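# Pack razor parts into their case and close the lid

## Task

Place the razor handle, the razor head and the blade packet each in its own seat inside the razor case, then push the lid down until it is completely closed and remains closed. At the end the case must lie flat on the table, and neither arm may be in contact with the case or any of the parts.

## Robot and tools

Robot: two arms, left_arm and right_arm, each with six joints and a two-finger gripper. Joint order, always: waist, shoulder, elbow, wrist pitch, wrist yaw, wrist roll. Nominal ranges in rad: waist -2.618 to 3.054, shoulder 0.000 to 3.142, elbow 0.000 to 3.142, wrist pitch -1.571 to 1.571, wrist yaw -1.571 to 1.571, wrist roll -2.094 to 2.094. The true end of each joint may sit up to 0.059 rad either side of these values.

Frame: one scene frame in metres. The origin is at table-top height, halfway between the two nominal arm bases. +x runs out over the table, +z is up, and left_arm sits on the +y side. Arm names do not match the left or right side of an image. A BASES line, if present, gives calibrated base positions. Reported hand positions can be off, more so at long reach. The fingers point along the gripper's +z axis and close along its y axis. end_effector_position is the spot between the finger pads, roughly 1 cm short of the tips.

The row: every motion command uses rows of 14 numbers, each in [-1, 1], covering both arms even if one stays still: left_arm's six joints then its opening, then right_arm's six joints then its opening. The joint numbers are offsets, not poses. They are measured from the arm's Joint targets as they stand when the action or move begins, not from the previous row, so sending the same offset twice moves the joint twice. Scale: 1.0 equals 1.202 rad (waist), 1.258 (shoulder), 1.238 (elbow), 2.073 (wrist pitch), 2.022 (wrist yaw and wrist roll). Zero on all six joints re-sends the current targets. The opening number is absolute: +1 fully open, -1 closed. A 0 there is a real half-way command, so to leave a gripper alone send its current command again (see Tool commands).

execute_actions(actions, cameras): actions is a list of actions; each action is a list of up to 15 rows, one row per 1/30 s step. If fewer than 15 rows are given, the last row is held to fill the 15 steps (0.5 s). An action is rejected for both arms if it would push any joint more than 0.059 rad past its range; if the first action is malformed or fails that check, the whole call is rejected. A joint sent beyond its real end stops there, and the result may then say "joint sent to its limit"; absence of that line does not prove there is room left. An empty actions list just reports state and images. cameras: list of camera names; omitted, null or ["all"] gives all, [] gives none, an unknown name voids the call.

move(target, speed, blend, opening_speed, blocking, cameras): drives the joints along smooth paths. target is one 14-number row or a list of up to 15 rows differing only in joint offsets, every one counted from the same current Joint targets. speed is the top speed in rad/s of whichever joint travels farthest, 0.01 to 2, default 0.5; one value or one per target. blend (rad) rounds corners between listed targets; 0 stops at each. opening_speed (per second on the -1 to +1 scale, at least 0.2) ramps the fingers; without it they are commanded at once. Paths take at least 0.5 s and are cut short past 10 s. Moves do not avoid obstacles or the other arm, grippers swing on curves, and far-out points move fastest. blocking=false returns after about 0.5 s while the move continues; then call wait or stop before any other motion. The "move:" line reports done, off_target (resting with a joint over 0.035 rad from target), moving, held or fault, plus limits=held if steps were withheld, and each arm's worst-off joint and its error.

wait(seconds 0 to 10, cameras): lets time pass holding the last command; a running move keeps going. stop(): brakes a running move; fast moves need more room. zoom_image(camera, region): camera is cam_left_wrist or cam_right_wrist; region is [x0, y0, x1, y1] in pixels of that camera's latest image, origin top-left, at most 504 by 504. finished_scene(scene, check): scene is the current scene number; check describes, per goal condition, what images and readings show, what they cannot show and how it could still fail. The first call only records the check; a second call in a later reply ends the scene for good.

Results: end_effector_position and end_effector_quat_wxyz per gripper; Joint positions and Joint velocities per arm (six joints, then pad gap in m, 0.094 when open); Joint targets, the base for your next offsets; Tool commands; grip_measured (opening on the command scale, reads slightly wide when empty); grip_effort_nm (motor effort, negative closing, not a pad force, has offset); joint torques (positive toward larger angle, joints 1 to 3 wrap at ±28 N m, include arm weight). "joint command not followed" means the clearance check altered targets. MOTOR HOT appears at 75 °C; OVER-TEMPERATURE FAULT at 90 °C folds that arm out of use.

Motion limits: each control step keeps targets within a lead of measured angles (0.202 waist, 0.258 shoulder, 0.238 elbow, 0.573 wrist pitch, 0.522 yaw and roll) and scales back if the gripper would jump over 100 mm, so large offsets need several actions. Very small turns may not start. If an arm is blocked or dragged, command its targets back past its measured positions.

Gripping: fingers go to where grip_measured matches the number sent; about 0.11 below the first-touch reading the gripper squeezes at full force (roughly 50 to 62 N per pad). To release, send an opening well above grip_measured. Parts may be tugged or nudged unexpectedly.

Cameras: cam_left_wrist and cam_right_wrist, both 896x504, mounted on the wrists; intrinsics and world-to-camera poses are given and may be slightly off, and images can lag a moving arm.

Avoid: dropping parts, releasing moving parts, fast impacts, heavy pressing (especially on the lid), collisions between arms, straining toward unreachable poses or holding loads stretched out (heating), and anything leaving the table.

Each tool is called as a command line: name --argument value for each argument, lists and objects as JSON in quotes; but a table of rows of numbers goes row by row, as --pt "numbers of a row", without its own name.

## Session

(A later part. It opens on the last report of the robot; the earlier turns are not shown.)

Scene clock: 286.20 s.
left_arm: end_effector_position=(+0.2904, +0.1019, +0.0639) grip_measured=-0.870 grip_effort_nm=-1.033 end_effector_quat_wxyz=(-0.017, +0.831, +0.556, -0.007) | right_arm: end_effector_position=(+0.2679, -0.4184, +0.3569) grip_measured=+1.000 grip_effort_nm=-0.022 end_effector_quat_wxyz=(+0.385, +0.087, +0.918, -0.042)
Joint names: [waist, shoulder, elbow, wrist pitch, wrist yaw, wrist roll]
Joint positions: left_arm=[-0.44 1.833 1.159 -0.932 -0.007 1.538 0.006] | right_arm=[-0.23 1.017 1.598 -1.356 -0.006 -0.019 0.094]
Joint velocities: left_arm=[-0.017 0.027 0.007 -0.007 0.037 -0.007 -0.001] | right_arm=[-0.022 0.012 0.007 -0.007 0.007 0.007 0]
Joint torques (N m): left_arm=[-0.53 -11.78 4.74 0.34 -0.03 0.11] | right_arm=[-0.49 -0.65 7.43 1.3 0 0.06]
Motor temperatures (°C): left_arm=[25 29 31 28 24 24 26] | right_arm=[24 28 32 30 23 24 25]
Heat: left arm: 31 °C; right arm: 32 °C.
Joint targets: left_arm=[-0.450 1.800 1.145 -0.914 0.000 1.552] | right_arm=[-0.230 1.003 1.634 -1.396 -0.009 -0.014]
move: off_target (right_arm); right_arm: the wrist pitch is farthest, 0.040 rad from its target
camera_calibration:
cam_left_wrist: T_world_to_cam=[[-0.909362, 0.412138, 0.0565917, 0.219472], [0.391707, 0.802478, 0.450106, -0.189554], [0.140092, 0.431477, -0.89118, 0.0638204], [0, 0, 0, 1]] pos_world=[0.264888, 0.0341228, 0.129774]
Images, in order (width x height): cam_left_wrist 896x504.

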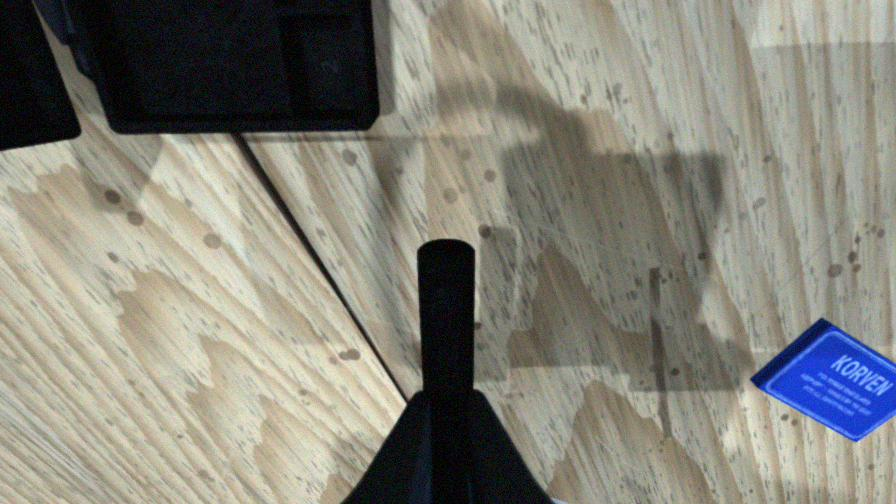

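move --target '[-0.31,-0.091,-0.059,-0.021,0,-0.958,-0.96, 0,0,0,0,0,0,1]' --cameras '["cam_left_wrist"]' --speed 0.8

zoom_image --camera "cam_left_wrist" --region '[220, 100, 670, 300]'

Scene clock: 312.80 s.
left_arm: end_effector_position=(+0.2094, +0.0162, +0.0802) grip_measured=-0.870 grip_effort_nm=-1.038 end_effector_quat_wxyz=(-0.003, +0.217, +0.976, -0.001) | right_arm: end_effector_position=(+0.2679, -0.4184, +0.3569) grip_measured=+1.000 grip_effort_nm=-0.027 end_effector_quat_wxyz=(+0.385, +0.087, +0.918, -0.042)
Joint names: [waist, shoulder, elbow, wrist pitch, wrist yaw, wrist roll]
Joint positions: left_arm=[-0.825 1.718 1.088 -0.944 0.006 -0.372 0.006] | right_arm=[-0.23 1.017 1.598 -1.356 -0.006 -0.019 0.094]
Joint velocities: left_arm=[0.012 0.012 0.007 -0.037 -0.051 0.022 0.001] | right_arm=[0.002 0.017 -0.012 0.051 0.037 0.022 0]
Joint torques (N m): left_arm=[-0.35 -10.84 4.64 0.06 -0.04 -0.03] | right_arm=[-0.44 -0.72 7.46 1.3 0.02 0.07]
Motor temperatures (°C): left_arm=[25 30 30 27 24 24 26] | right_arm=[24 27 32 29 23 24 25]
Heat: left arm: 30 °C; right arm: 32 °C.
Joint targets: left_arm=[-0.823 1.686 1.072 -0.958 0.000 -0.385] | right_arm=[-0.230 1.003 1.634 -1.396 -0.009 -0.014]
move: off_target (right_arm); right_arm: the wrist pitch is farthest, 0.040 rad from its target
camera_calibration:
cam_left_wrist: T_world_to_cam=[[-0.454132, -0.890584, 0.0250038, 0.108536], [-0.790718, 0.415822, 0.449285, 0.157573], [-0.410523, 0.184263, -0.893039, 0.246135], [0, 0, 0, 1]] pos_world=[0.27493, -0.0142158, 0.146299]
Images, in order (width x height): cam_left_wrist 896x504.

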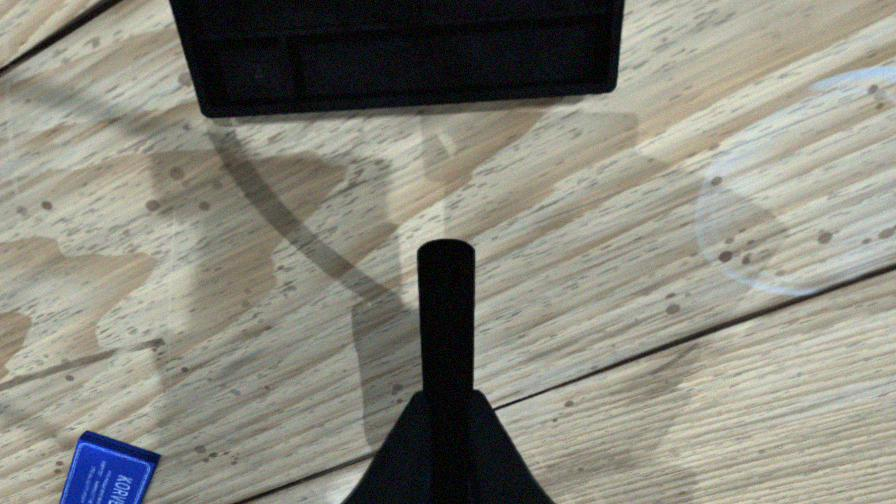

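Scaled by 1.120 from the camera's 896x504 image, which has a finer 1280x720 frame.

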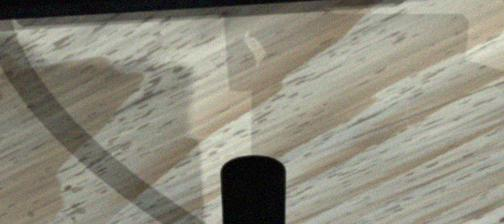

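zoom_image --camera "cam_left_wrist" --region '[170, 0, 430, 120]'

zoom_image --camera "cam_left_wrist" --region '[400, 0, 640, 120]'

Scaled by 1.938 from the camera's 896x504 image, which has a finer 1280x720 frame.

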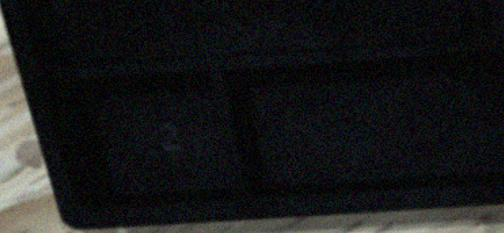

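Scaled by 2.100 from the camera's 896x504 image, which has a finer 1280x720 frame.

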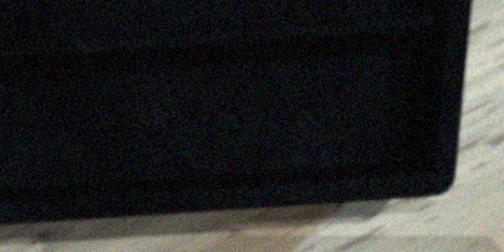

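move --pt "0.067 0.181 0.305 -0.057 0 0.794 -0.96 0 0 0 0 0 0 1" --pt "0.067 0.22 0.2 0.0145 0 0.794 -0.96 0 0 0 0 0 0 1" --cameras '["cam_left_wrist"]' --speed 0.6

zoom_image --camera "cam_left_wrist" --region '[220, 0, 670, 400]'

Scene clock: 357.00 s.
left_arm: end_effector_position=(+0.2701, -0.0084, +0.0631) grip_measured=-0.870 grip_effort_nm=-1.033 end_effector_quat_wxyz=(-0.005, +0.827, +0.563, +0.002) | right_arm: end_effector_position=(+0.2679, -0.4184, +0.3569) grip_measured=+1.000 grip_effort_nm=-0.027 end_effector_quat_wxyz=(+0.385, +0.087, +0.918, -0.042)
Joint names: [waist, shoulder, elbow, wrist pitch, wrist yaw, wrist roll]
Joint positions: left_arm=[-0.754 1.962 1.332 -0.949 -0.007 1.207 0.006] | right_arm=[-0.23 1.017 1.598 -1.356 -0.006 -0.019 0.094]
Joint velocities: left_arm=[-0.007 -0.007 -0.007 -0.007 -0.051 0.007 -0.001] | right_arm=[-0.022 -0.002 -0.002 -0.022 0.066 0.022 0]
Joint torques (N m): left_arm=[0.39 -10.36 5.07 0.46 -0.03 0.08] | right_arm=[-0.46 -0.69 7.49 1.32 0 0.07]
Motor temperatures (°C): left_arm=[25 31 29 27 24 24 26] | right_arm=[24 27 32 29 23 24 25]
Heat: left arm: 31 °C; right arm: 32 °C.
Joint targets: left_arm=[-0.742 1.962 1.320 -0.928 0.000 1.220] | right_arm=[-0.230 1.003 1.634 -1.396 -0.009 -0.014]
move: off_target (right_arm); right_arm: the wrist pitch is farthest, 0.040 rad from its target
camera_calibration:
cam_left_wrist: T_world_to_cam=[[-0.917356, 0.397192, 0.0263824, 0.250504], [0.365213, 0.813429, 0.452716, -0.0856064], [0.158355, 0.424937, -0.891264, 0.10859], [0, 0, 0, 1]] pos_world=[0.24387, -0.0760072, 0.128929]
Images, in order (width x height): cam_left_wrist 896x504.

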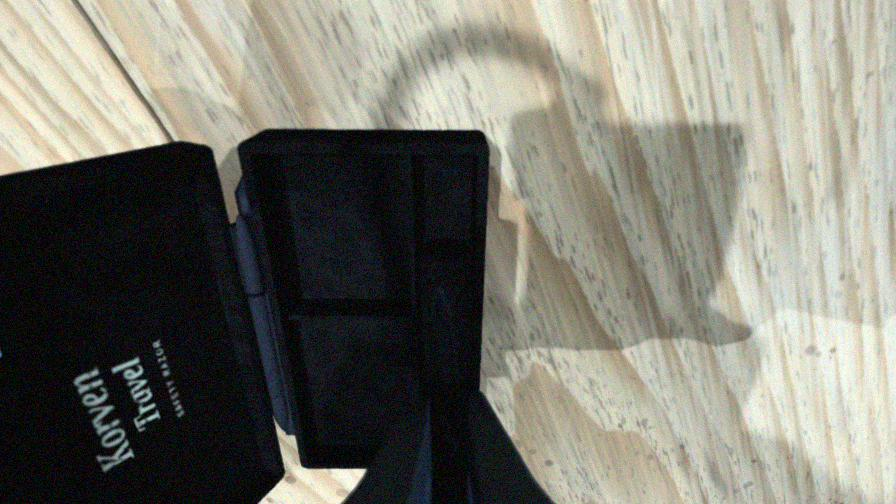

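Scaled by 1.120 from the camera's 896x504 image, which has a finer 1280x720 frame.

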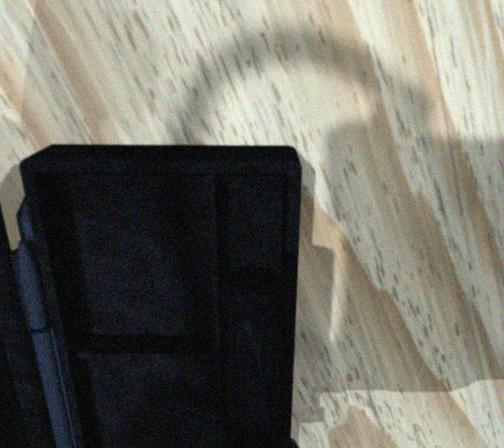

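move --target '[-0.0067,0.057,-0.0654,0.071,0,-0.01,-0.96, 0,0,0,0,0,0,1]' --cameras '["cam_left_wrist"]' --speed 0.1

zoom_image --camera "cam_left_wrist" --region '[300, 200, 600, 500]'

Scene clock: 384.73 s.
left_arm: end_effector_position=(+0.2705, -0.0087, +0.0295) grip_measured=-0.870 grip_effort_nm=-1.038 end_effector_quat_wxyz=(-0.001, +0.825, +0.565, +0.003) | right_arm: end_effector_position=(+0.2679, -0.4184, +0.3569) grip_measured=+1.000 grip_effort_nm=-0.017 end_effector_quat_wxyz=(+0.385, +0.087, +0.918, -0.042)
Joint names: [waist, shoulder, elbow, wrist pitch, wrist yaw, wrist roll]
Joint positions: left_arm=[-0.754 2.013 1.258 -0.817 -0.007 1.201 0.006] | right_arm=[-0.23 1.017 1.598 -1.356 -0.006 -0.019 0.094]
Joint velocities: left_arm=[-0.002 -0.002 0.022 -0.11 -0.007 -0.037 0.001] | right_arm=[-0.007 -0.012 -0.017 0.022 -0.007 0.007 0]
Joint torques (N m): left_arm=[-0.34 -8.95 4.15 0.64 -0.05 -0.03] | right_arm=[-0.46 -0.69 7.46 1.3 0 0.07]
Motor temperatures (°C): left_arm=[25 31 29 27 24 24 26] | right_arm=[24 27 32 29 23 24 25]
Heat: left arm: 31 °C; right arm: 32 °C.
Joint targets: left_arm=[-0.750 2.034 1.239 -0.781 0.000 1.200] | right_arm=[-0.230 1.003 1.634 -1.396 -0.009 -0.014]
move: off_target (left_arm, right_arm); left_arm: the wrist pitch is farthest, 0.036 rad from its target; right_arm: the wrist pitch is farthest, 0.040 rad from its target
camera_calibration:
cam_left_wrist: T_world_to_cam=[[-0.919907, 0.391673, 0.0190893, 0.252663], [0.357626, 0.817984, 0.450562, -0.0681218], [0.160858, 0.421302, -0.892541, 0.0780554], [0, 0, 0, 1]] pos_world=[0.244232, -0.0761234, 0.0955375]
Images, in order (width x height): cam_left_wrist 896x504.

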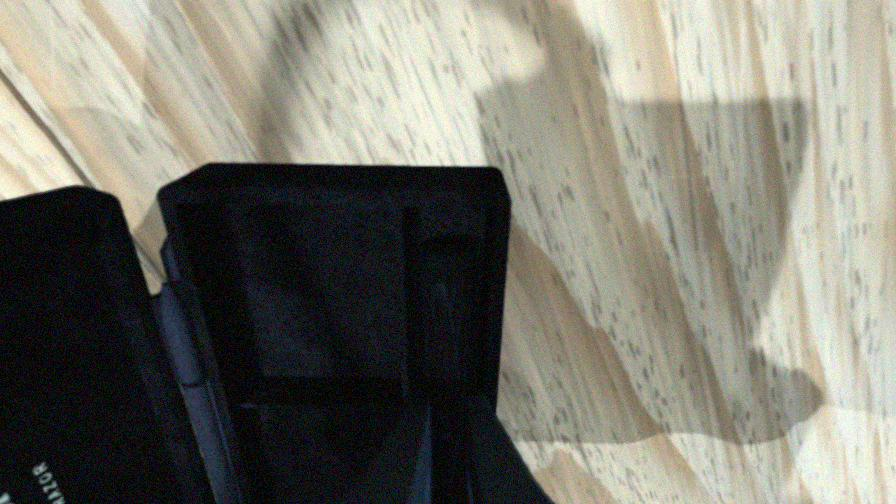

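Scaled by 1.680 from the camera's 896x504 image, which has a finer 1280x720 frame.

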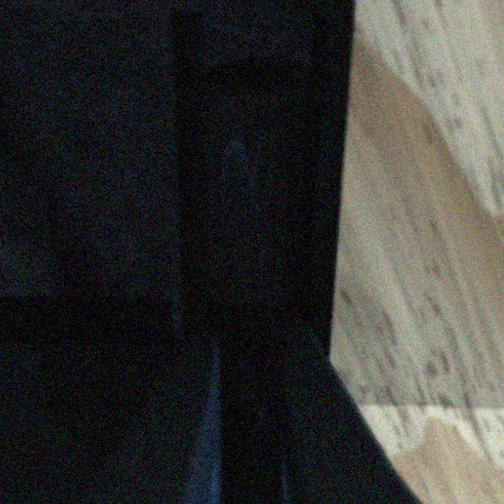

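move --target '[-0.011,0.016,-0.006,0.007,0,0,-0.96, 0,0,0,0,0,0,1]' --cameras '["cam_left_wrist"]' --speed 0.1

zoom_image --camera "cam_left_wrist" --region '[300, 200, 600, 500]'

Scene clock: 398.80 s.
left_arm: end_effector_position=(+0.2707, -0.0089, +0.0264) grip_measured=-0.870 grip_effort_nm=-1.043 end_effector_quat_wxyz=(-0.002, +0.824, +0.567, +0.003) | right_arm: end_effector_position=(+0.2679, -0.4184, +0.3569) grip_measured=+1.000 grip_effort_nm=-0.027 end_effector_quat_wxyz=(+0.385, +0.087, +0.918, -0.042)
Joint names: [waist, shoulder, elbow, wrist pitch, wrist yaw, wrist roll]
Joint positions: left_arm=[-0.754 2.022 1.258 -0.811 -0.007 1.198 0.006] | right_arm=[-0.23 1.017 1.598 -1.356 -0.006 -0.019 0.094]
Joint velocities: left_arm=[0.012 0.007 -0.002 0.022 0.007 -0.007 0] | right_arm=[0.002 -0.002 -0.007 -0.037 -0.037 0.037 0]
Joint torques (N m): left_arm=[-0.42 -8.08 3.51 0.74 -0.04 0.02] | right_arm=[-0.47 -0.66 7.43 1.3 0 0.06]
Motor temperatures (°C): left_arm=[25 30 29 27 24 24 26] | right_arm=[24 27 32 29 23 24 25]
Heat: left arm: 30 °C; right arm: 32 °C.
Joint targets: left_arm=[-0.763 2.054 1.232 -0.766 0.000 1.200] | right_arm=[-0.230 1.003 1.634 -1.396 -0.009 -0.014]
move: off_target (left_arm, right_arm); left_arm: the wrist pitch is farthest, 0.044 rad from its target; right_arm: the wrist pitch is farthest, 0.040 rad from its target
camera_calibration:
cam_left_wrist: T_world_to_cam=[[-0.921058, 0.388807, 0.0219616, 0.253193], [0.356131, 0.818151, 0.451442, -0.0662791], [0.157556, 0.423625, -0.89203, 0.076268], [0, 0, 0, 1]] pos_world=[0.244793, -0.0765259, 0.092394]
Images, in order (width x height): cam_left_wrist 896x504.

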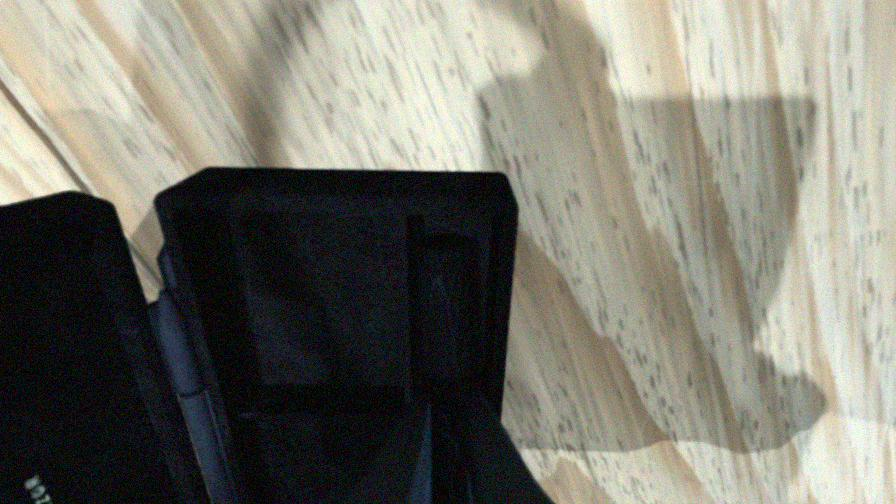

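Scaled by 1.680 from the camera's 896x504 image, which has a finer 1280x720 frame.

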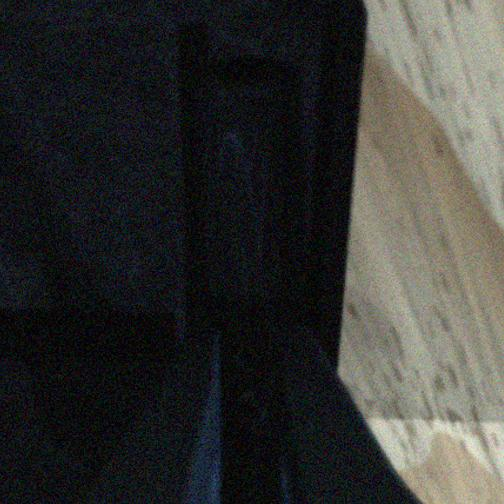

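move --target '[0,0,0,0,0,0,-0.7, 0,0,0,0,0,0,1]' --cameras '["cam_left_wrist"]' --opening_speed 0.3

Scene clock: 403.80 s.
left_arm: end_effector_position=(+0.2736, -0.0105, +0.0261) grip_measured=-0.702 grip_effort_nm=0.095 end_effector_quat_wxyz=(+0.004, +0.826, +0.563, +0.005) | right_arm: end_effector_position=(+0.2679, -0.4184, +0.3569) grip_measured=+1.000 grip_effort_nm=-0.027 end_effector_quat_wxyz=(+0.385, +0.087, +0.918, -0.042)
Joint names: [waist, shoulder, elbow, wrist pitch, wrist yaw, wrist roll]
Joint positions: left_arm=[-0.753 2.022 1.257 -0.795 -0.008 1.208 0.014] | right_arm=[-0.23 1.017 1.598 -1.356 -0.006 -0.019 0.094]
Joint velocities: left_arm=[0.022 0.017 0.002 -0.037 0.051 -0.051 0] | right_arm=[-0.012 -0.002 -0.002 -0.037 -0.037 0.051 0]
Joint torques (N m): left_arm=[-0.49 -8.05 3.64 0.6 0.01 -0.02] | right_arm=[-0.47 -0.72 7.47 1.3 0 0.07]
Motor temperatures (°C): left_arm=[25 30 29 27 24 24 26] | right_arm=[24 27 32 29 23 24 25]
Heat: left arm: 30 °C; right arm: 32 °C.
Joint targets: left_arm=[-0.763 2.054 1.232 -0.766 0.000 1.200] | right_arm=[-0.230 1.003 1.634 -1.396 -0.009 -0.014]
move: off_target (right_arm); right_arm: the wrist pitch is farthest, 0.040 rad from its target
camera_calibration:
cam_left_wrist: T_world_to_cam=[[-0.917612, 0.397386, 0.00848212, 0.256021], [0.358612, 0.818499, 0.44884, -0.0665011], [0.17142, 0.414903, -0.893572, 0.0723373], [0, 0, 0, 1]] pos_world=[0.246376, -0.0773211, 0.0923153]
Images, in order (width x height): cam_left_wrist 896x504.

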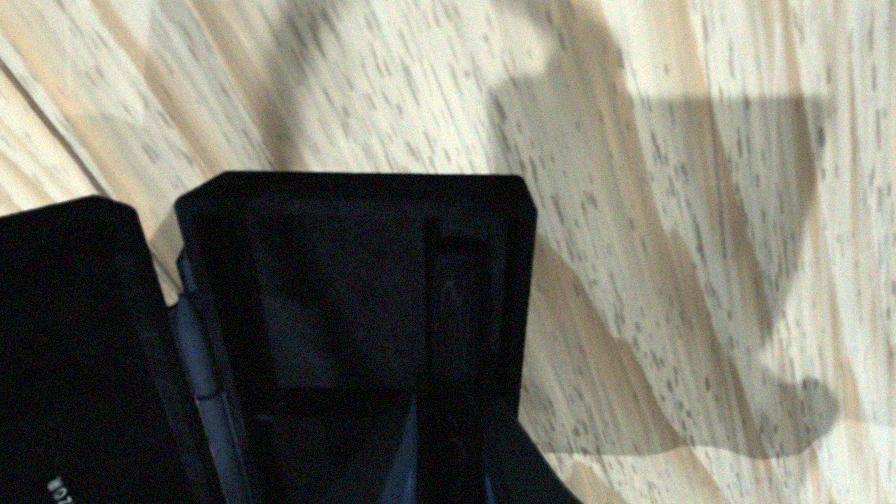

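move --pt "0 -0.073 0.09 -0.09 0 0 -0.7 0 0 0 0 0 0 1" --pt "0 -0.113 0.176 -0.16 0 0 -0.7 0 0 0 0 0 0 1" --cameras '["cam_left_wrist"]' --speed 0.25

zoom_image --camera "cam_left_wrist" --region '[250, 80, 600, 430]'

Scene clock: 411.30 s.
left_arm: end_effector_position=(+0.2674, -0.0049, +0.0893) grip_measured=-0.701 grip_effort_nm=0.066 end_effector_quat_wxyz=(-0.021, +0.826, +0.563, -0.001) | right_arm: end_effector_position=(+0.2679, -0.4184, +0.3569) grip_measured=+1.000 grip_effort_nm=-0.027 end_effector_quat_wxyz=(+0.385, +0.087, +0.918, -0.042)
Joint names: [waist, shoulder, elbow, wrist pitch, wrist yaw, wrist roll]
Joint positions: left_arm=[-0.753 1.942 1.413 -1.082 -0.008 1.208 0.014] | right_arm=[-0.23 1.017 1.598 -1.356 -0.006 -0.019 0.094]
Joint velocities: left_arm=[0.022 0.017 -0.007 -0.037 -0.022 0.037 0] | right_arm=[-0.007 -0.002 0.002 -0.022 -0.051 -0.007 0]
Joint torques (N m): left_arm=[-0.53 -12.93 9.13 -0.03 -0.02 0.01] | right_arm=[-0.44 -0.7 7.39 1.3 0.01 0.06]
Motor temperatures (°C): left_arm=[25 30 29 27 24 24 26] | right_arm=[24 27 32 29 23 24 25]
Heat: left arm: 30 °C; right arm: 32 °C.
Joint targets: left_arm=[-0.763 1.912 1.450 -1.098 0.000 1.200] | right_arm=[-0.230 1.003 1.634 -1.396 -0.009 -0.014]
move: off_target (left_arm, right_arm); left_arm: the elbow is farthest, 0.037 rad from its target; right_arm: the wrist pitch is farthest, 0.040 rad from its target
camera_calibration:
cam_left_wrist: T_world_to_cam=[[-0.916397, 0.396282, 0.056359, 0.242977], [0.375693, 0.802982, 0.462682, -0.10313], [0.138097, 0.445174, -0.884731, 0.135818], [0, 0, 0, 1]] pos_world=[0.242653, -0.0739387, 0.154185]
Images, in order (width x height): cam_left_wrist 896x504.

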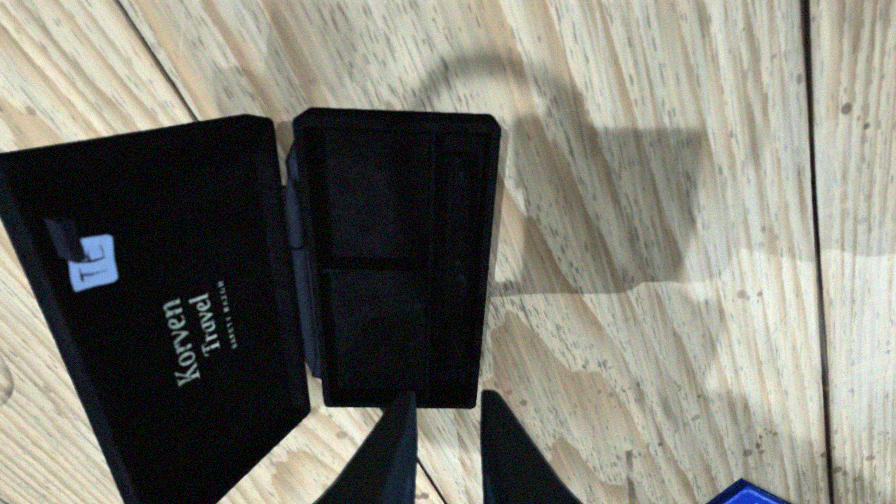

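Scaled by 1.440 from the camera's 896x504 image, which has a finer 1280x720 frame.

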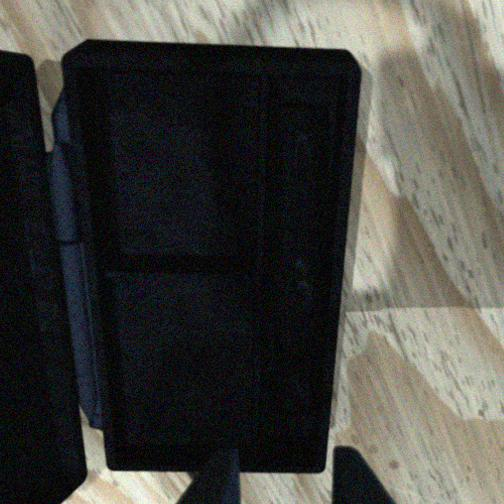

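move --target '[0.439,-0.532,-0.571,0.013,0,-0.969,0.4, 0,0,0,0,0,0,1]' --cameras '["cam_left_wrist"]' --speed 0.8

Scene clock: 437.40 s.
left_arm: end_effector_position=(+0.1837, +0.1888, +0.1006) grip_measured=+0.399 grip_effort_nm=0.051 end_effector_quat_wxyz=(-0.009, -0.261, +0.965, +0.003) | right_arm: end_effector_position=(+0.2679, -0.4184, +0.3569) grip_measured=+1.000 grip_effort_nm=-0.022 end_effector_quat_wxyz=(+0.385, +0.087, +0.918, -0.042)
Joint names: [waist, shoulder, elbow, wrist pitch, wrist yaw, wrist roll]
Joint positions: left_arm=[-0.233 1.266 0.76 -1.084 0.002 -0.746 0.066] | right_arm=[-0.23 1.017 1.598 -1.356 -0.006 -0.019 0.094]
Joint velocities: left_arm=[-0.017 -0.002 -0.002 -0.007 -0.066 -0.066 -0.001] | right_arm=[0.007 -0.012 -0.002 -0.007 0.037 0.037 0]
Joint torques (N m): left_arm=[0.32 -5.38 4.75 0.32 -0.01 -0.04] | right_arm=[-0.46 -0.66 7.45 1.3 0.01 0.07]
Motor temperatures (°C): left_arm=[25 33 30 27 24 24 25] | right_arm=[24 26 32 29 23 24 25]
Heat: left arm: 33 °C; right arm: 32 °C.
Joint targets: left_arm=[-0.236 1.243 0.743 -1.071 0.000 -0.759] | right_arm=[-0.230 1.003 1.634 -1.396 -0.009 -0.014]
move: off_target (right_arm); right_arm: the wrist pitch is farthest, 0.040 rad from its target
camera_calibration:
cam_left_wrist: T_world_to_cam=[[0.475002, -0.879922, 0.010504, 0.0787811], [-0.78409, -0.417791, 0.458971, 0.211562], [-0.39947, -0.226248, -0.888389, 0.296998], [0, 0, 0, 1]] pos_world=[0.247104, 0.224905, 0.165922]
Images, in order (width x height): cam_left_wrist 896x504.

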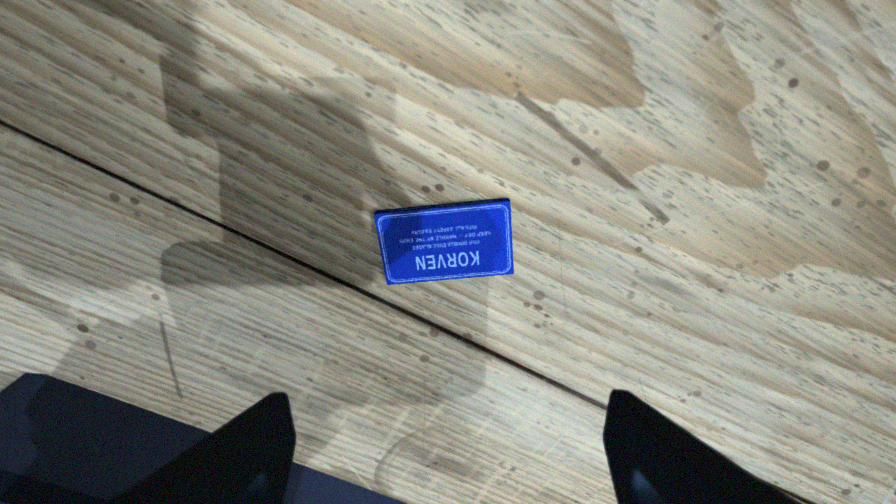

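move --pt "0 0.09 -0.111 0.12 0 -0.045 0.4 0 0 0 0 0 0 1" --pt "0 0.156 -0.206 0.213 0 -0.045 0.4 0 0 0 0 0 0 1" --cameras '["cam_left_wrist"]' --speed 0.3

Scene clock: 450.93 s.
left_arm: end_effector_position=(+0.1776, +0.1901, +0.0146) grip_measured=+0.399 grip_effort_nm=0.051 end_effector_quat_wxyz=(-0.010, -0.305, +0.952, +0.004) | right_arm: end_effector_position=(+0.2679, -0.4184, +0.3569) grip_measured=+1.000 grip_effort_nm=-0.027 end_effector_quat_wxyz=(+0.385, +0.087, +0.918, -0.042)
Joint names: [waist, shoulder, elbow, wrist pitch, wrist yaw, wrist roll]
Joint positions: left_arm=[-0.233 1.439 0.5 -0.654 0.002 -0.836 0.066] | right_arm=[-0.23 1.017 1.598 -1.356 -0.006 -0.019 0.094]
Joint velocities: left_arm=[-0.012 -0.012 -0.012 -0.051 0.007 0.022 0] | right_arm=[-0.012 -0.027 -0.012 -0.022 -0.022 0.081 0]
Joint torques (N m): left_arm=[0.35 -3.96 4.15 0.48 0 -0.08] | right_arm=[-0.43 -0.7 7.46 1.3 0.02 0.08]
Motor temperatures (°C): left_arm=[25 31 29 27 24 24 25] | right_arm=[24 26 32 29 23 24 25]
Heat: left arm: 31 °C; right arm: 32 °C.
Joint targets: left_arm=[-0.236 1.439 0.488 -0.629 0.000 -0.850] | right_arm=[-0.230 1.003 1.634 -1.396 -0.009 -0.014]
move: off_target (right_arm); right_arm: the wrist pitch is farthest, 0.040 rad from its target
camera_calibration:
cam_left_wrist: T_world_to_cam=[[0.552597, -0.83342, 0.00690642, 0.0612638], [-0.741785, -0.488027, 0.459983, 0.25258], [-0.379989, -0.259308, -0.887901, 0.221248], [0, 0, 0, 1]] pos_world=[0.237578, 0.231696, 0.0798402]
Images, in order (width x height): cam_left_wrist 896x504.

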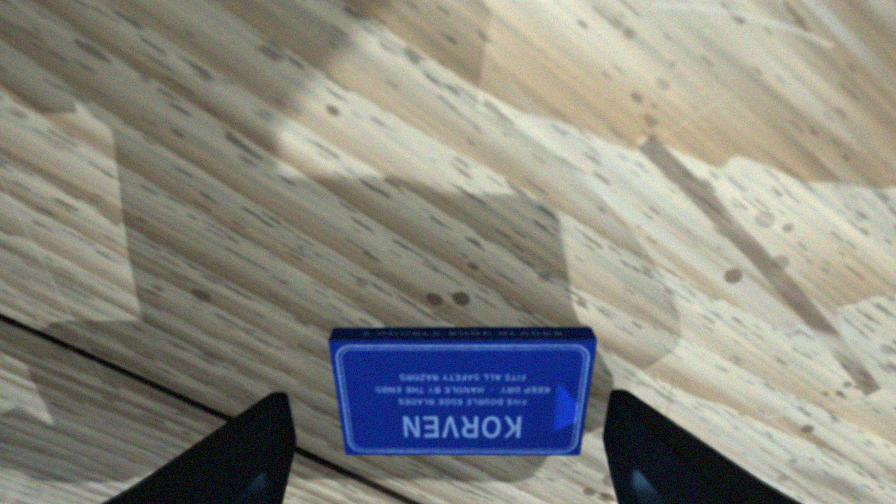

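move --target '[0,0,0,0,0,0,-0.02, 0,0,0,0,0,0,1]' --cameras '["cam_left_wrist"]' --opening_speed 0.3

Scene clock: 460.50 s.
left_arm: end_effector_position=(+0.1775, +0.1899, +0.0146) grip_measured=-0.016 grip_effort_nm=-0.628 end_effector_quat_wxyz=(-0.010, -0.305, +0.952, +0.004) | right_arm: end_effector_position=(+0.2679, -0.4184, +0.3569) grip_measured=+1.000 grip_effort_nm=-0.022 end_effector_quat_wxyz=(+0.385, +0.087, +0.918, -0.042)
Joint names: [waist, shoulder, elbow, wrist pitch, wrist yaw, wrist roll]
Joint positions: left_arm=[-0.233 1.439 0.5 -0.654 0.004 -0.838 0.046] | right_arm=[-0.23 1.017 1.598 -1.356 -0.006 -0.019 0.094]
Joint velocities: left_arm=[0.007 -0.002 -0.012 0.007 -0.007 -0.022 0.009] | right_arm=[0.027 0.012 -0.002 -0.037 -0.022 0.037 0]
Joint torques (N m): left_arm=[0.31 -4.22 4.16 0.5 0.01 -0.05] | right_arm=[-0.49 -0.69 7.47 1.3 0.01 0.06]
Motor temperatures (°C): left_arm=[25 30 29 27 24 24 25] | right_arm=[24 26 32 29 23 24 25]
Heat: left arm: 30 °C; right arm: 32 °C.
Joint targets: left_arm=[-0.236 1.439 0.488 -0.629 0.000 -0.850] | right_arm=[-0.230 1.003 1.634 -1.396 -0.009 -0.014]
move: off_target (right_arm); right_arm: the wrist pitch is farthest, 0.040 rad from its target
camera_calibration:
cam_left_wrist: T_world_to_cam=[[0.553905, -0.832542, 0.00794389, 0.0606599], [-0.740869, -0.488514, 0.460942, 0.252322], [-0.379873, -0.261203, -0.887395, 0.221489], [0, 0, 0, 1]] pos_world=[0.237475, 0.231618, 0.0797604]
Images, in order (width x height): cam_left_wrist 896x504.

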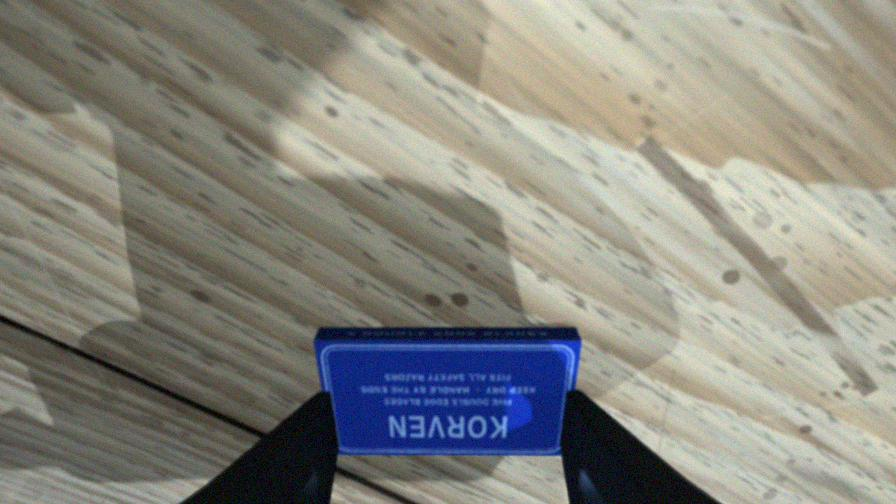

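move --pt "0 -0.156 0.206 -0.213 0 0 -0.04 0 0 0 0 0 0 1" --pt "-0.336 0.402 0.797 -0.213 0 0.3185 -0.04 0 0 0 0 0 0 1" --cameras '["cam_left_wrist"]' --speed 0.4 --blend 0.05

zoom_image --camera "cam_left_wrist" --region '[200, 150, 700, 504]'

Scene clock: 490.07 s.
left_arm: end_effector_position=(+0.2981, +0.0158, +0.0957) grip_measured=-0.037 grip_effort_nm=-0.940 end_effector_quat_wxyz=(+0.001, +0.207, +0.978, -0.002) | right_arm: end_effector_position=(+0.2679, -0.4184, +0.3569) grip_measured=+1.000 grip_effort_nm=-0.022 end_effector_quat_wxyz=(+0.385, +0.087, +0.918, -0.042)
Joint names: [waist, shoulder, elbow, wrist pitch, wrist yaw, wrist roll]
Joint positions: left_arm=[-0.647 1.936 1.432 -1.064 0.002 -0.215 0.045] | right_arm=[-0.23 1.017 1.598 -1.356 -0.006 -0.019 0.094]
Joint velocities: left_arm=[0.017 -0.017 -0.012 0.066 -0.007 -0.037 -0.003] | right_arm=[-0.017 0.002 0.002 0.037 0.022 -0.037 0]
Joint torques (N m): left_arm=[0.03 -9.66 9.73 0.14 -0.01 0.09] | right_arm=[-0.46 -0.72 7.45 1.29 0 0.07]
Motor temperatures (°C): left_arm=[25 29 29 26 24 24 25] | right_arm=[24 26 32 29 23 24 25]
Heat: left arm: 29 °C; right arm: 32 °C.
Joint targets: left_arm=[-0.639 1.945 1.474 -1.071 0.000 -0.206] | right_arm=[-0.230 1.003 1.634 -1.396 -0.009 -0.014]
move: off_target (left_arm, right_arm); left_arm: the elbow is farthest, 0.043 rad from its target; right_arm: the wrist pitch is farthest, 0.040 rad from its target
camera_calibration:
cam_left_wrist: T_world_to_cam=[[-0.435076, -0.900078, 0.0238414, 0.142662], [-0.802617, 0.399694, 0.442775, 0.225354], [-0.408062, 0.173505, -0.896315, 0.296187], [0, 0, 0, 1]] pos_world=[0.363805, -0.0130556, 0.162295]
Images, in order (width x height): cam_left_wrist 896x504.

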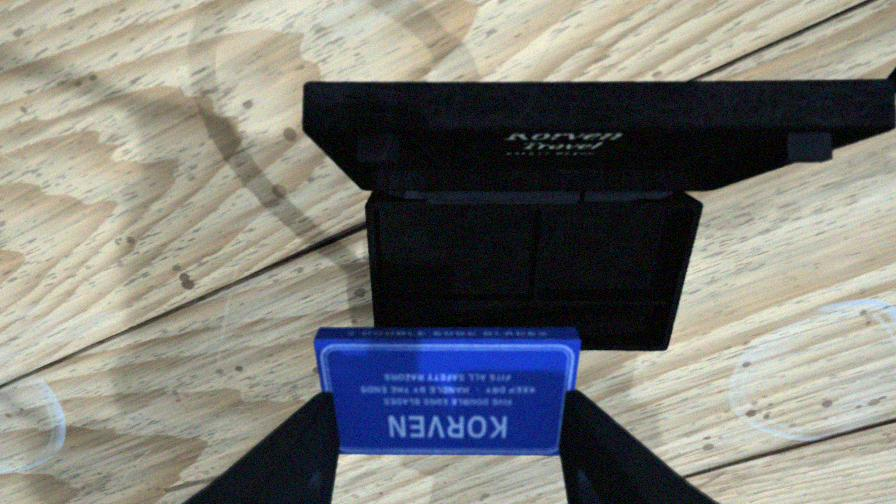

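Scaled by 1.008 from the camera's 896x504 image, which has a finer 1280x720 frame.

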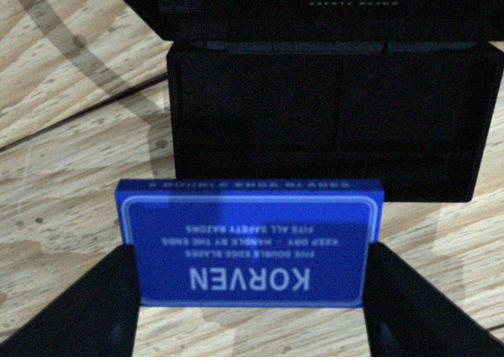

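move --target '[-0.009,0.06,-0.092,0.0825,0,0.004,-0.04, 0,0,0,0,0,0,1]' --cameras '["cam_left_wrist"]' --speed 0.2

zoom_image --camera "cam_left_wrist" --region '[250, 150, 700, 504]'

Scene clock: 512.07 s.
left_arm: end_effector_position=(+0.3047, +0.0110, +0.0564) grip_measured=-0.034 grip_effort_nm=-0.911 end_effector_quat_wxyz=(+0.002, +0.209, +0.978, -0.002) | right_arm: end_effector_position=(+0.2679, -0.4184, +0.3569) grip_measured=+1.000 grip_effort_nm=-0.022 end_effector_quat_wxyz=(+0.385, +0.087, +0.918, -0.042)
Joint names: [waist, shoulder, elbow, wrist pitch, wrist yaw, wrist roll]
Joint positions: left_arm=[-0.647 2.011 1.375 -0.929 0.002 -0.211 0.045] | right_arm=[-0.23 1.017 1.598 -1.356 -0.006 -0.019 0.094]
Joint velocities: left_arm=[-0.007 0.002 0.002 -0.022 0.066 0.022 -0.004] | right_arm=[-0.012 -0.002 0.007 -0.051 0.066 -0.051 0]
Joint torques (N m): left_arm=[-0.42 -10.09 4.81 0.53 0 0.11] | right_arm=[-0.49 -0.72 7.43 1.31 0.01 0.06]
Motor temperatures (°C): left_arm=[25 30 30 26 24 24 25] | right_arm=[24 26 32 29 23 24 25]
Heat: left arm: 30 °C; right arm: 32 °C.
Joint targets: left_arm=[-0.650 2.020 1.360 -0.900 0.000 -0.198] | right_arm=[-0.230 1.003 1.634 -1.396 -0.009 -0.014]
move: off_target (right_arm); right_arm: the wrist pitch is farthest, 0.040 rad from its target
camera_calibration:
cam_left_wrist: T_world_to_cam=[[-0.439273, -0.898023, 0.0243706, 0.143341], [-0.80187, 0.404182, 0.440048, 0.249875], [-0.405023, 0.173759, -0.897643, 0.263724], [0, 0, 0, 1]] pos_world=[0.370147, -0.0180962, 0.12328]
Images, in order (width x height): cam_left_wrist 896x504.

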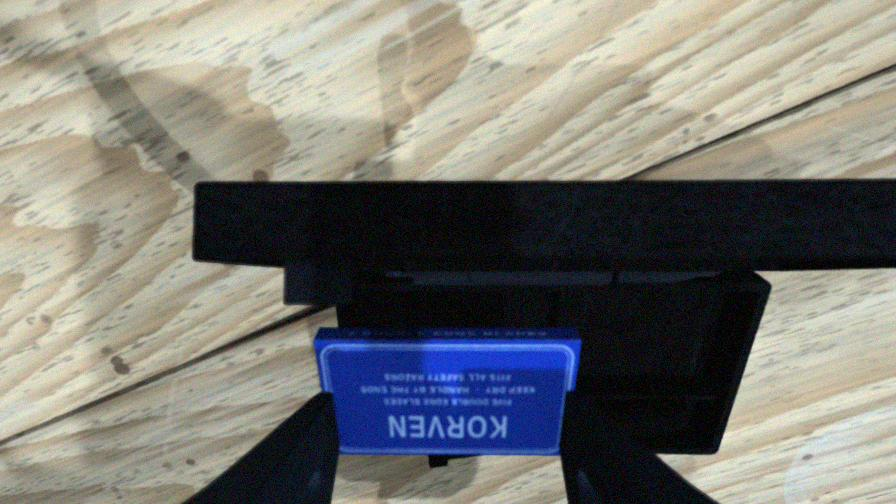

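Scaled by 1.120 from the camera's 896x504 image, which has a finer 1280x720 frame.

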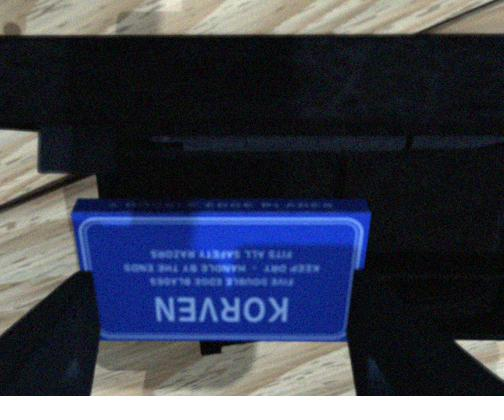

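move --pt "0.009 -0.08 0.12 -0.12 0 0 -0.04 0 0 0 0 0 0 1" --pt "0.25 -0.08 0.12 -0.12 0 0 -0.04 0 0 0 0 0 0 1" --cameras '["cam_left_wrist"]' --speed 0.4

Scene clock: 522.80 s.
left_arm: end_effector_position=(+0.3434, +0.1147, +0.1032) grip_measured=-0.035 grip_effort_nm=-0.926 end_effector_quat_wxyz=(-0.018, +0.059, +0.998, +0.003) | right_arm: end_effector_position=(+0.2679, -0.4184, +0.3569) grip_measured=+1.000 grip_effort_nm=-0.022 end_effector_quat_wxyz=(+0.385, +0.087, +0.918, -0.042)
Joint names: [waist, shoulder, elbow, wrist pitch, wrist yaw, wrist roll]
Joint positions: left_arm=[-0.34 1.945 1.475 -1.136 0.002 -0.208 0.045] | right_arm=[-0.23 1.017 1.598 -1.356 -0.006 -0.019 0.094]
Joint velocities: left_arm=[-0.012 0.012 -0.002 -0.037 0.007 -0.066 -0.002] | right_arm=[0.017 0.007 -0.027 -0.007 -0.022 -0.037 0]
Joint torques (N m): left_arm=[-0.36 -12.49 9.02 0 -0.02 0.09] | right_arm=[-0.42 -0.72 7.46 1.31 0 0.07]
Motor temperatures (°C): left_arm=[25 31 29 26 24 24 26] | right_arm=[24 26 32 29 23 24 25]
Heat: left arm: 31 °C; right arm: 32 °C.
Joint targets: left_arm=[-0.350 1.920 1.509 -1.149 0.000 -0.198] | right_arm=[-0.230 1.003 1.634 -1.396 -0.009 -0.014]
move: off_target (right_arm); right_arm: the wrist pitch is farthest, 0.040 rad from its target
camera_calibration:
cam_left_wrist: T_world_to_cam=[[-0.149772, -0.988571, 0.0171833, 0.164105], [-0.868067, 0.139795, 0.476358, 0.267683], [-0.473316, 0.0564286, -0.879084, 0.338339], [0, 0, 0, 1]] pos_world=[0.417086, 0.105717, 0.167096]
Images, in order (width x height): cam_left_wrist 896x504.

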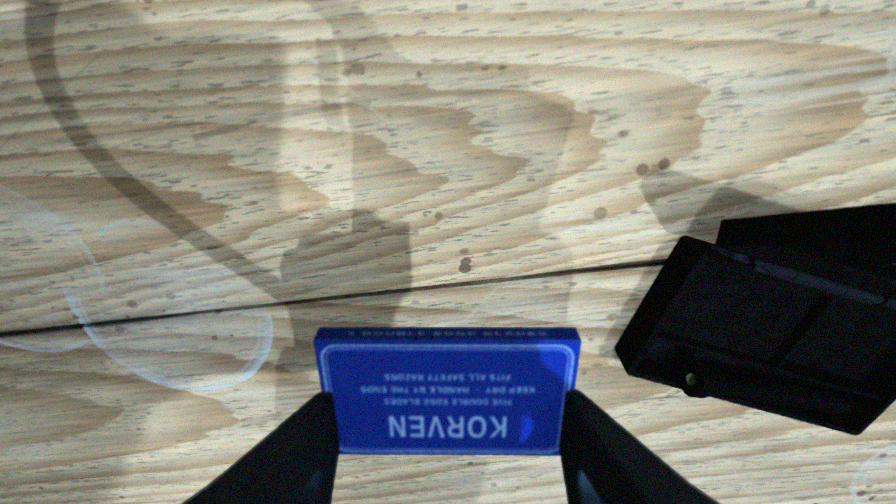

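zoom_image --camera "cam_left_wrist" --region '[600, 210, 896, 450]'

Scaled by 1.703 from the camera's 896x504 image, which has a finer 1280x720 frame.

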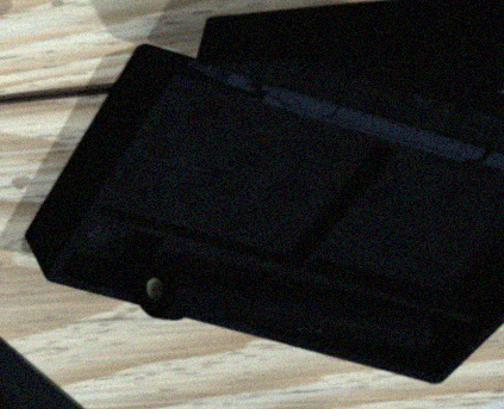

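move --pt "-0.25 0 0 0 0 0 -0.04 0 0 0 0 0 0 1" --pt "-0.2585 0.08 -0.12 0.12 0 0 -0.04 0 0 0 0 0 0 1" --cameras '[]' --speed 0.4

move --target '[0,0.036,-0.045,0.045,0,0,-0.04, 0,0,0,0,0,0,1]' --cameras '["cam_left_wrist"]' --speed 0.12

zoom_image --camera "cam_left_wrist" --region '[250, 200, 700, 504]'

Scene clock: 540.67 s.
left_arm: end_effector_position=(+0.3009, +0.0075, +0.0545) grip_measured=-0.037 grip_effort_nm=-0.935 end_effector_quat_wxyz=(-0.001, +0.222, +0.975, -0.001) | right_arm: end_effector_position=(+0.2679, -0.4184, +0.3569) grip_measured=+1.000 grip_effort_nm=-0.022 end_effector_quat_wxyz=(+0.385, +0.087, +0.918, -0.042)
Joint names: [waist, shoulder, elbow, wrist pitch, wrist yaw, wrist roll]
Joint positions: left_arm=[-0.661 2.016 1.373 -0.929 0.002 -0.198 0.045] | right_arm=[-0.23 1.017 1.598 -1.356 -0.006 -0.019 0.094]
Joint velocities: left_arm=[-0.012 0.002 -0.007 -0.081 -0.037 -0.007 -0.002] | right_arm=[0.007 -0.007 0.007 -0.11 -0.037 0.022 0]
Joint torques (N m): left_arm=[-0.62 -10.47 4.97 0.55 0.01 0.09] | right_arm=[-0.49 -0.72 7.47 1.3 0.01 0.06]
Motor temperatures (°C): left_arm=[25 31 31 26 24 24 26] | right_arm=[24 26 32 29 23 24 25]
Heat: left arm: 31 °C; right arm: 32 °C.
Joint targets: left_arm=[-0.660 2.020 1.360 -0.900 0.000 -0.198] | right_arm=[-0.230 1.003 1.634 -1.396 -0.009 -0.014]
move: off_target (right_arm); right_arm: the wrist pitch is farthest, 0.040 rad from its target
No camera images: "cameras" was empty.

Scene clock: 541.70 s.
left_arm: end_effector_position=(+0.2991, +0.0086, +0.0318) grip_measured=-0.031 grip_effort_nm=-0.823 end_effector_quat_wxyz=(-0.002, +0.218, +0.976, +0.000) | right_arm: end_effector_position=(+0.2679, -0.4184, +0.3569) grip_measured=+1.000 grip_effort_nm=-0.022 end_effector_quat_wxyz=(+0.385, +0.087, +0.918, -0.042)
Joint names: [waist, shoulder, elbow, wrist pitch, wrist yaw, wrist roll]
Joint positions: left_arm=[-0.662 2.048 1.323 -0.849 0.001 -0.208 0.046] | right_arm=[-0.23 1.017 1.598 -1.356 -0.006 -0.019 0.094]
Joint velocities: left_arm=[-0.012 -0.007 0.002 -0.007 -0.022 -0.022 0.001] | right_arm=[-0.022 -0.012 -0.012 0.051 0.022 -0.081 0]
Joint torques (N m): left_arm=[-0.57 -9.52 4.23 0.72 0.01 0.1] | right_arm=[-0.49 -0.69 7.49 1.31 0.02 0.07]
Motor temperatures (°C): left_arm=[25 31 30 26 24 24 26] | right_arm=[24 26 32 29 23 24 25]
Heat: left arm: 31 °C; right arm: 32 °C.
Joint targets: left_arm=[-0.660 2.066 1.305 -0.807 0.000 -0.198] | right_arm=[-0.230 1.003 1.634 -1.396 -0.009 -0.014]
move: off_target (left_arm, right_arm); left_arm: the wrist pitch is farthest, 0.042 rad from its target; right_arm: the wrist pitch is farthest, 0.040 rad from its target
camera_calibration:
cam_left_wrist: T_world_to_cam=[[-0.455581, -0.889941, 0.0212537, 0.144189], [-0.791452, 0.415861, 0.447955, 0.253638], [-0.407492, 0.187259, -0.893804, 0.240258], [0, 0, 0, 1]] pos_world=[0.364335, -0.0221489, 0.0980602]
Images, in order (width x height): cam_left_wrist 896x504.

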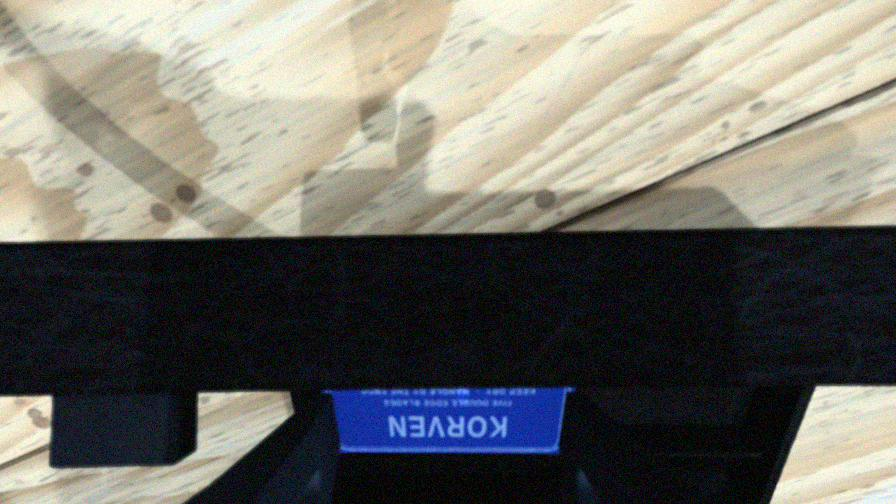

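Scaled by 1.120 from the camera's 896x504 image, which has a finer 1280x720 frame.

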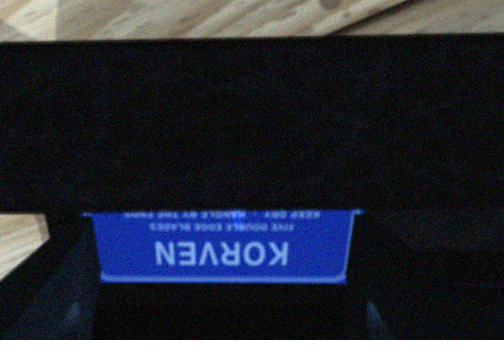

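move --pt "0.014 0 0 0 0 0 -0.04 0 0 0 0 0 0 1" --pt "0.014 0.012 -0.016 0.014 0 0 -0.04 0 0 0 0 0 0 1" --cameras '["cam_left_wrist"]' --speed 0.08

Scene clock: 555.83 s.
left_arm: end_effector_position=(+0.2993, +0.0094, +0.0298) grip_measured=-0.033 grip_effort_nm=-0.916 end_effector_quat_wxyz=(-0.001, +0.218, +0.976, -0.001) | right_arm: end_effector_position=(+0.2679, -0.4184, +0.3569) grip_measured=+1.000 grip_effort_nm=-0.022 end_effector_quat_wxyz=(+0.385, +0.087, +0.918, -0.042)
Joint names: [waist, shoulder, elbow, wrist pitch, wrist yaw, wrist roll]
Joint positions: left_arm=[-0.659 2.048 1.313 -0.837 0.002 -0.204 0.045] | right_arm=[-0.23 1.017 1.598 -1.356 -0.006 -0.019 0.094]
Joint velocities: left_arm=[0.012 -0.022 -0.002 0.037 -0.022 0.037 -0.001] | right_arm=[0.002 -0.017 -0.017 -0.007 -0.081 0.081 0]
Joint torques (N m): left_arm=[0.72 -8.4 3.44 0.93 0.02 0.09] | right_arm=[-0.43 -0.75 7.43 1.3 0.01 0.07]
Motor temperatures (°C): left_arm=[25 31 30 26 24 24 26] | right_arm=[24 25 32 29 23 24 25]
Heat: left arm: 31 °C; right arm: 32 °C.
Joint targets: left_arm=[-0.644 2.081 1.285 -0.778 0.000 -0.198] | right_arm=[-0.230 1.003 1.634 -1.396 -0.009 -0.014]
move: off_target (left_arm, right_arm); left_arm: the wrist pitch is farthest, 0.059 rad from its target; right_arm: the wrist pitch is farthest, 0.040 rad from its target
camera_calibration:
cam_left_wrist: T_world_to_cam=[[-0.455613, -0.889873, 0.023297, 0.145065], [-0.792136, 0.417234, 0.445462, 0.254651], [-0.406125, 0.184504, -0.894998, 0.238013], [0, 0, 0, 1]] pos_world=[0.364475, -0.0210734, 0.096204]
Images, in order (width x height): cam_left_wrist 896x504.

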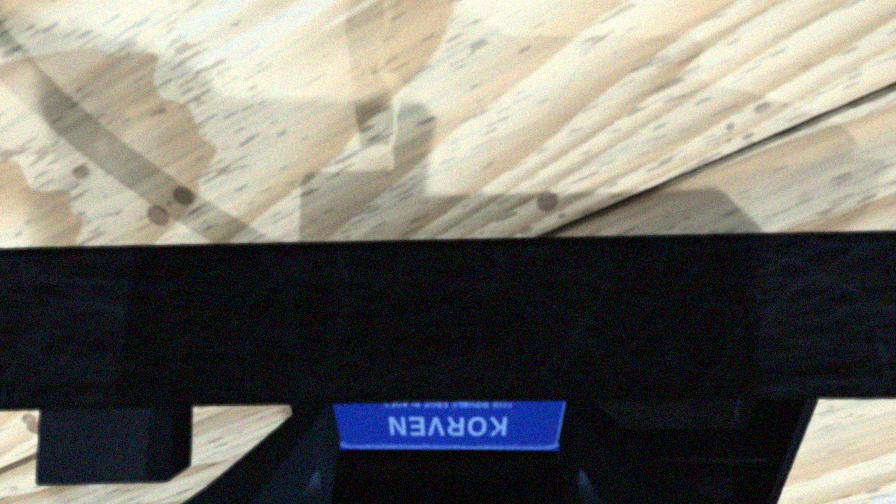

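zoom_image --camera "cam_left_wrist" --region '[280, 380, 820, 504]'

zoom_image --camera "cam_left_wrist" --region '[280, 380, 580, 504]'

Region (280, 380, 820, 504) is 540x124 pixels. A region can be at most 504 by 504 pixels.

Scaled by 1.680 from the camera's 896x504 image, which has a finer 1280x720 frame.

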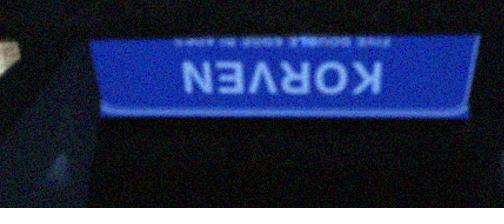

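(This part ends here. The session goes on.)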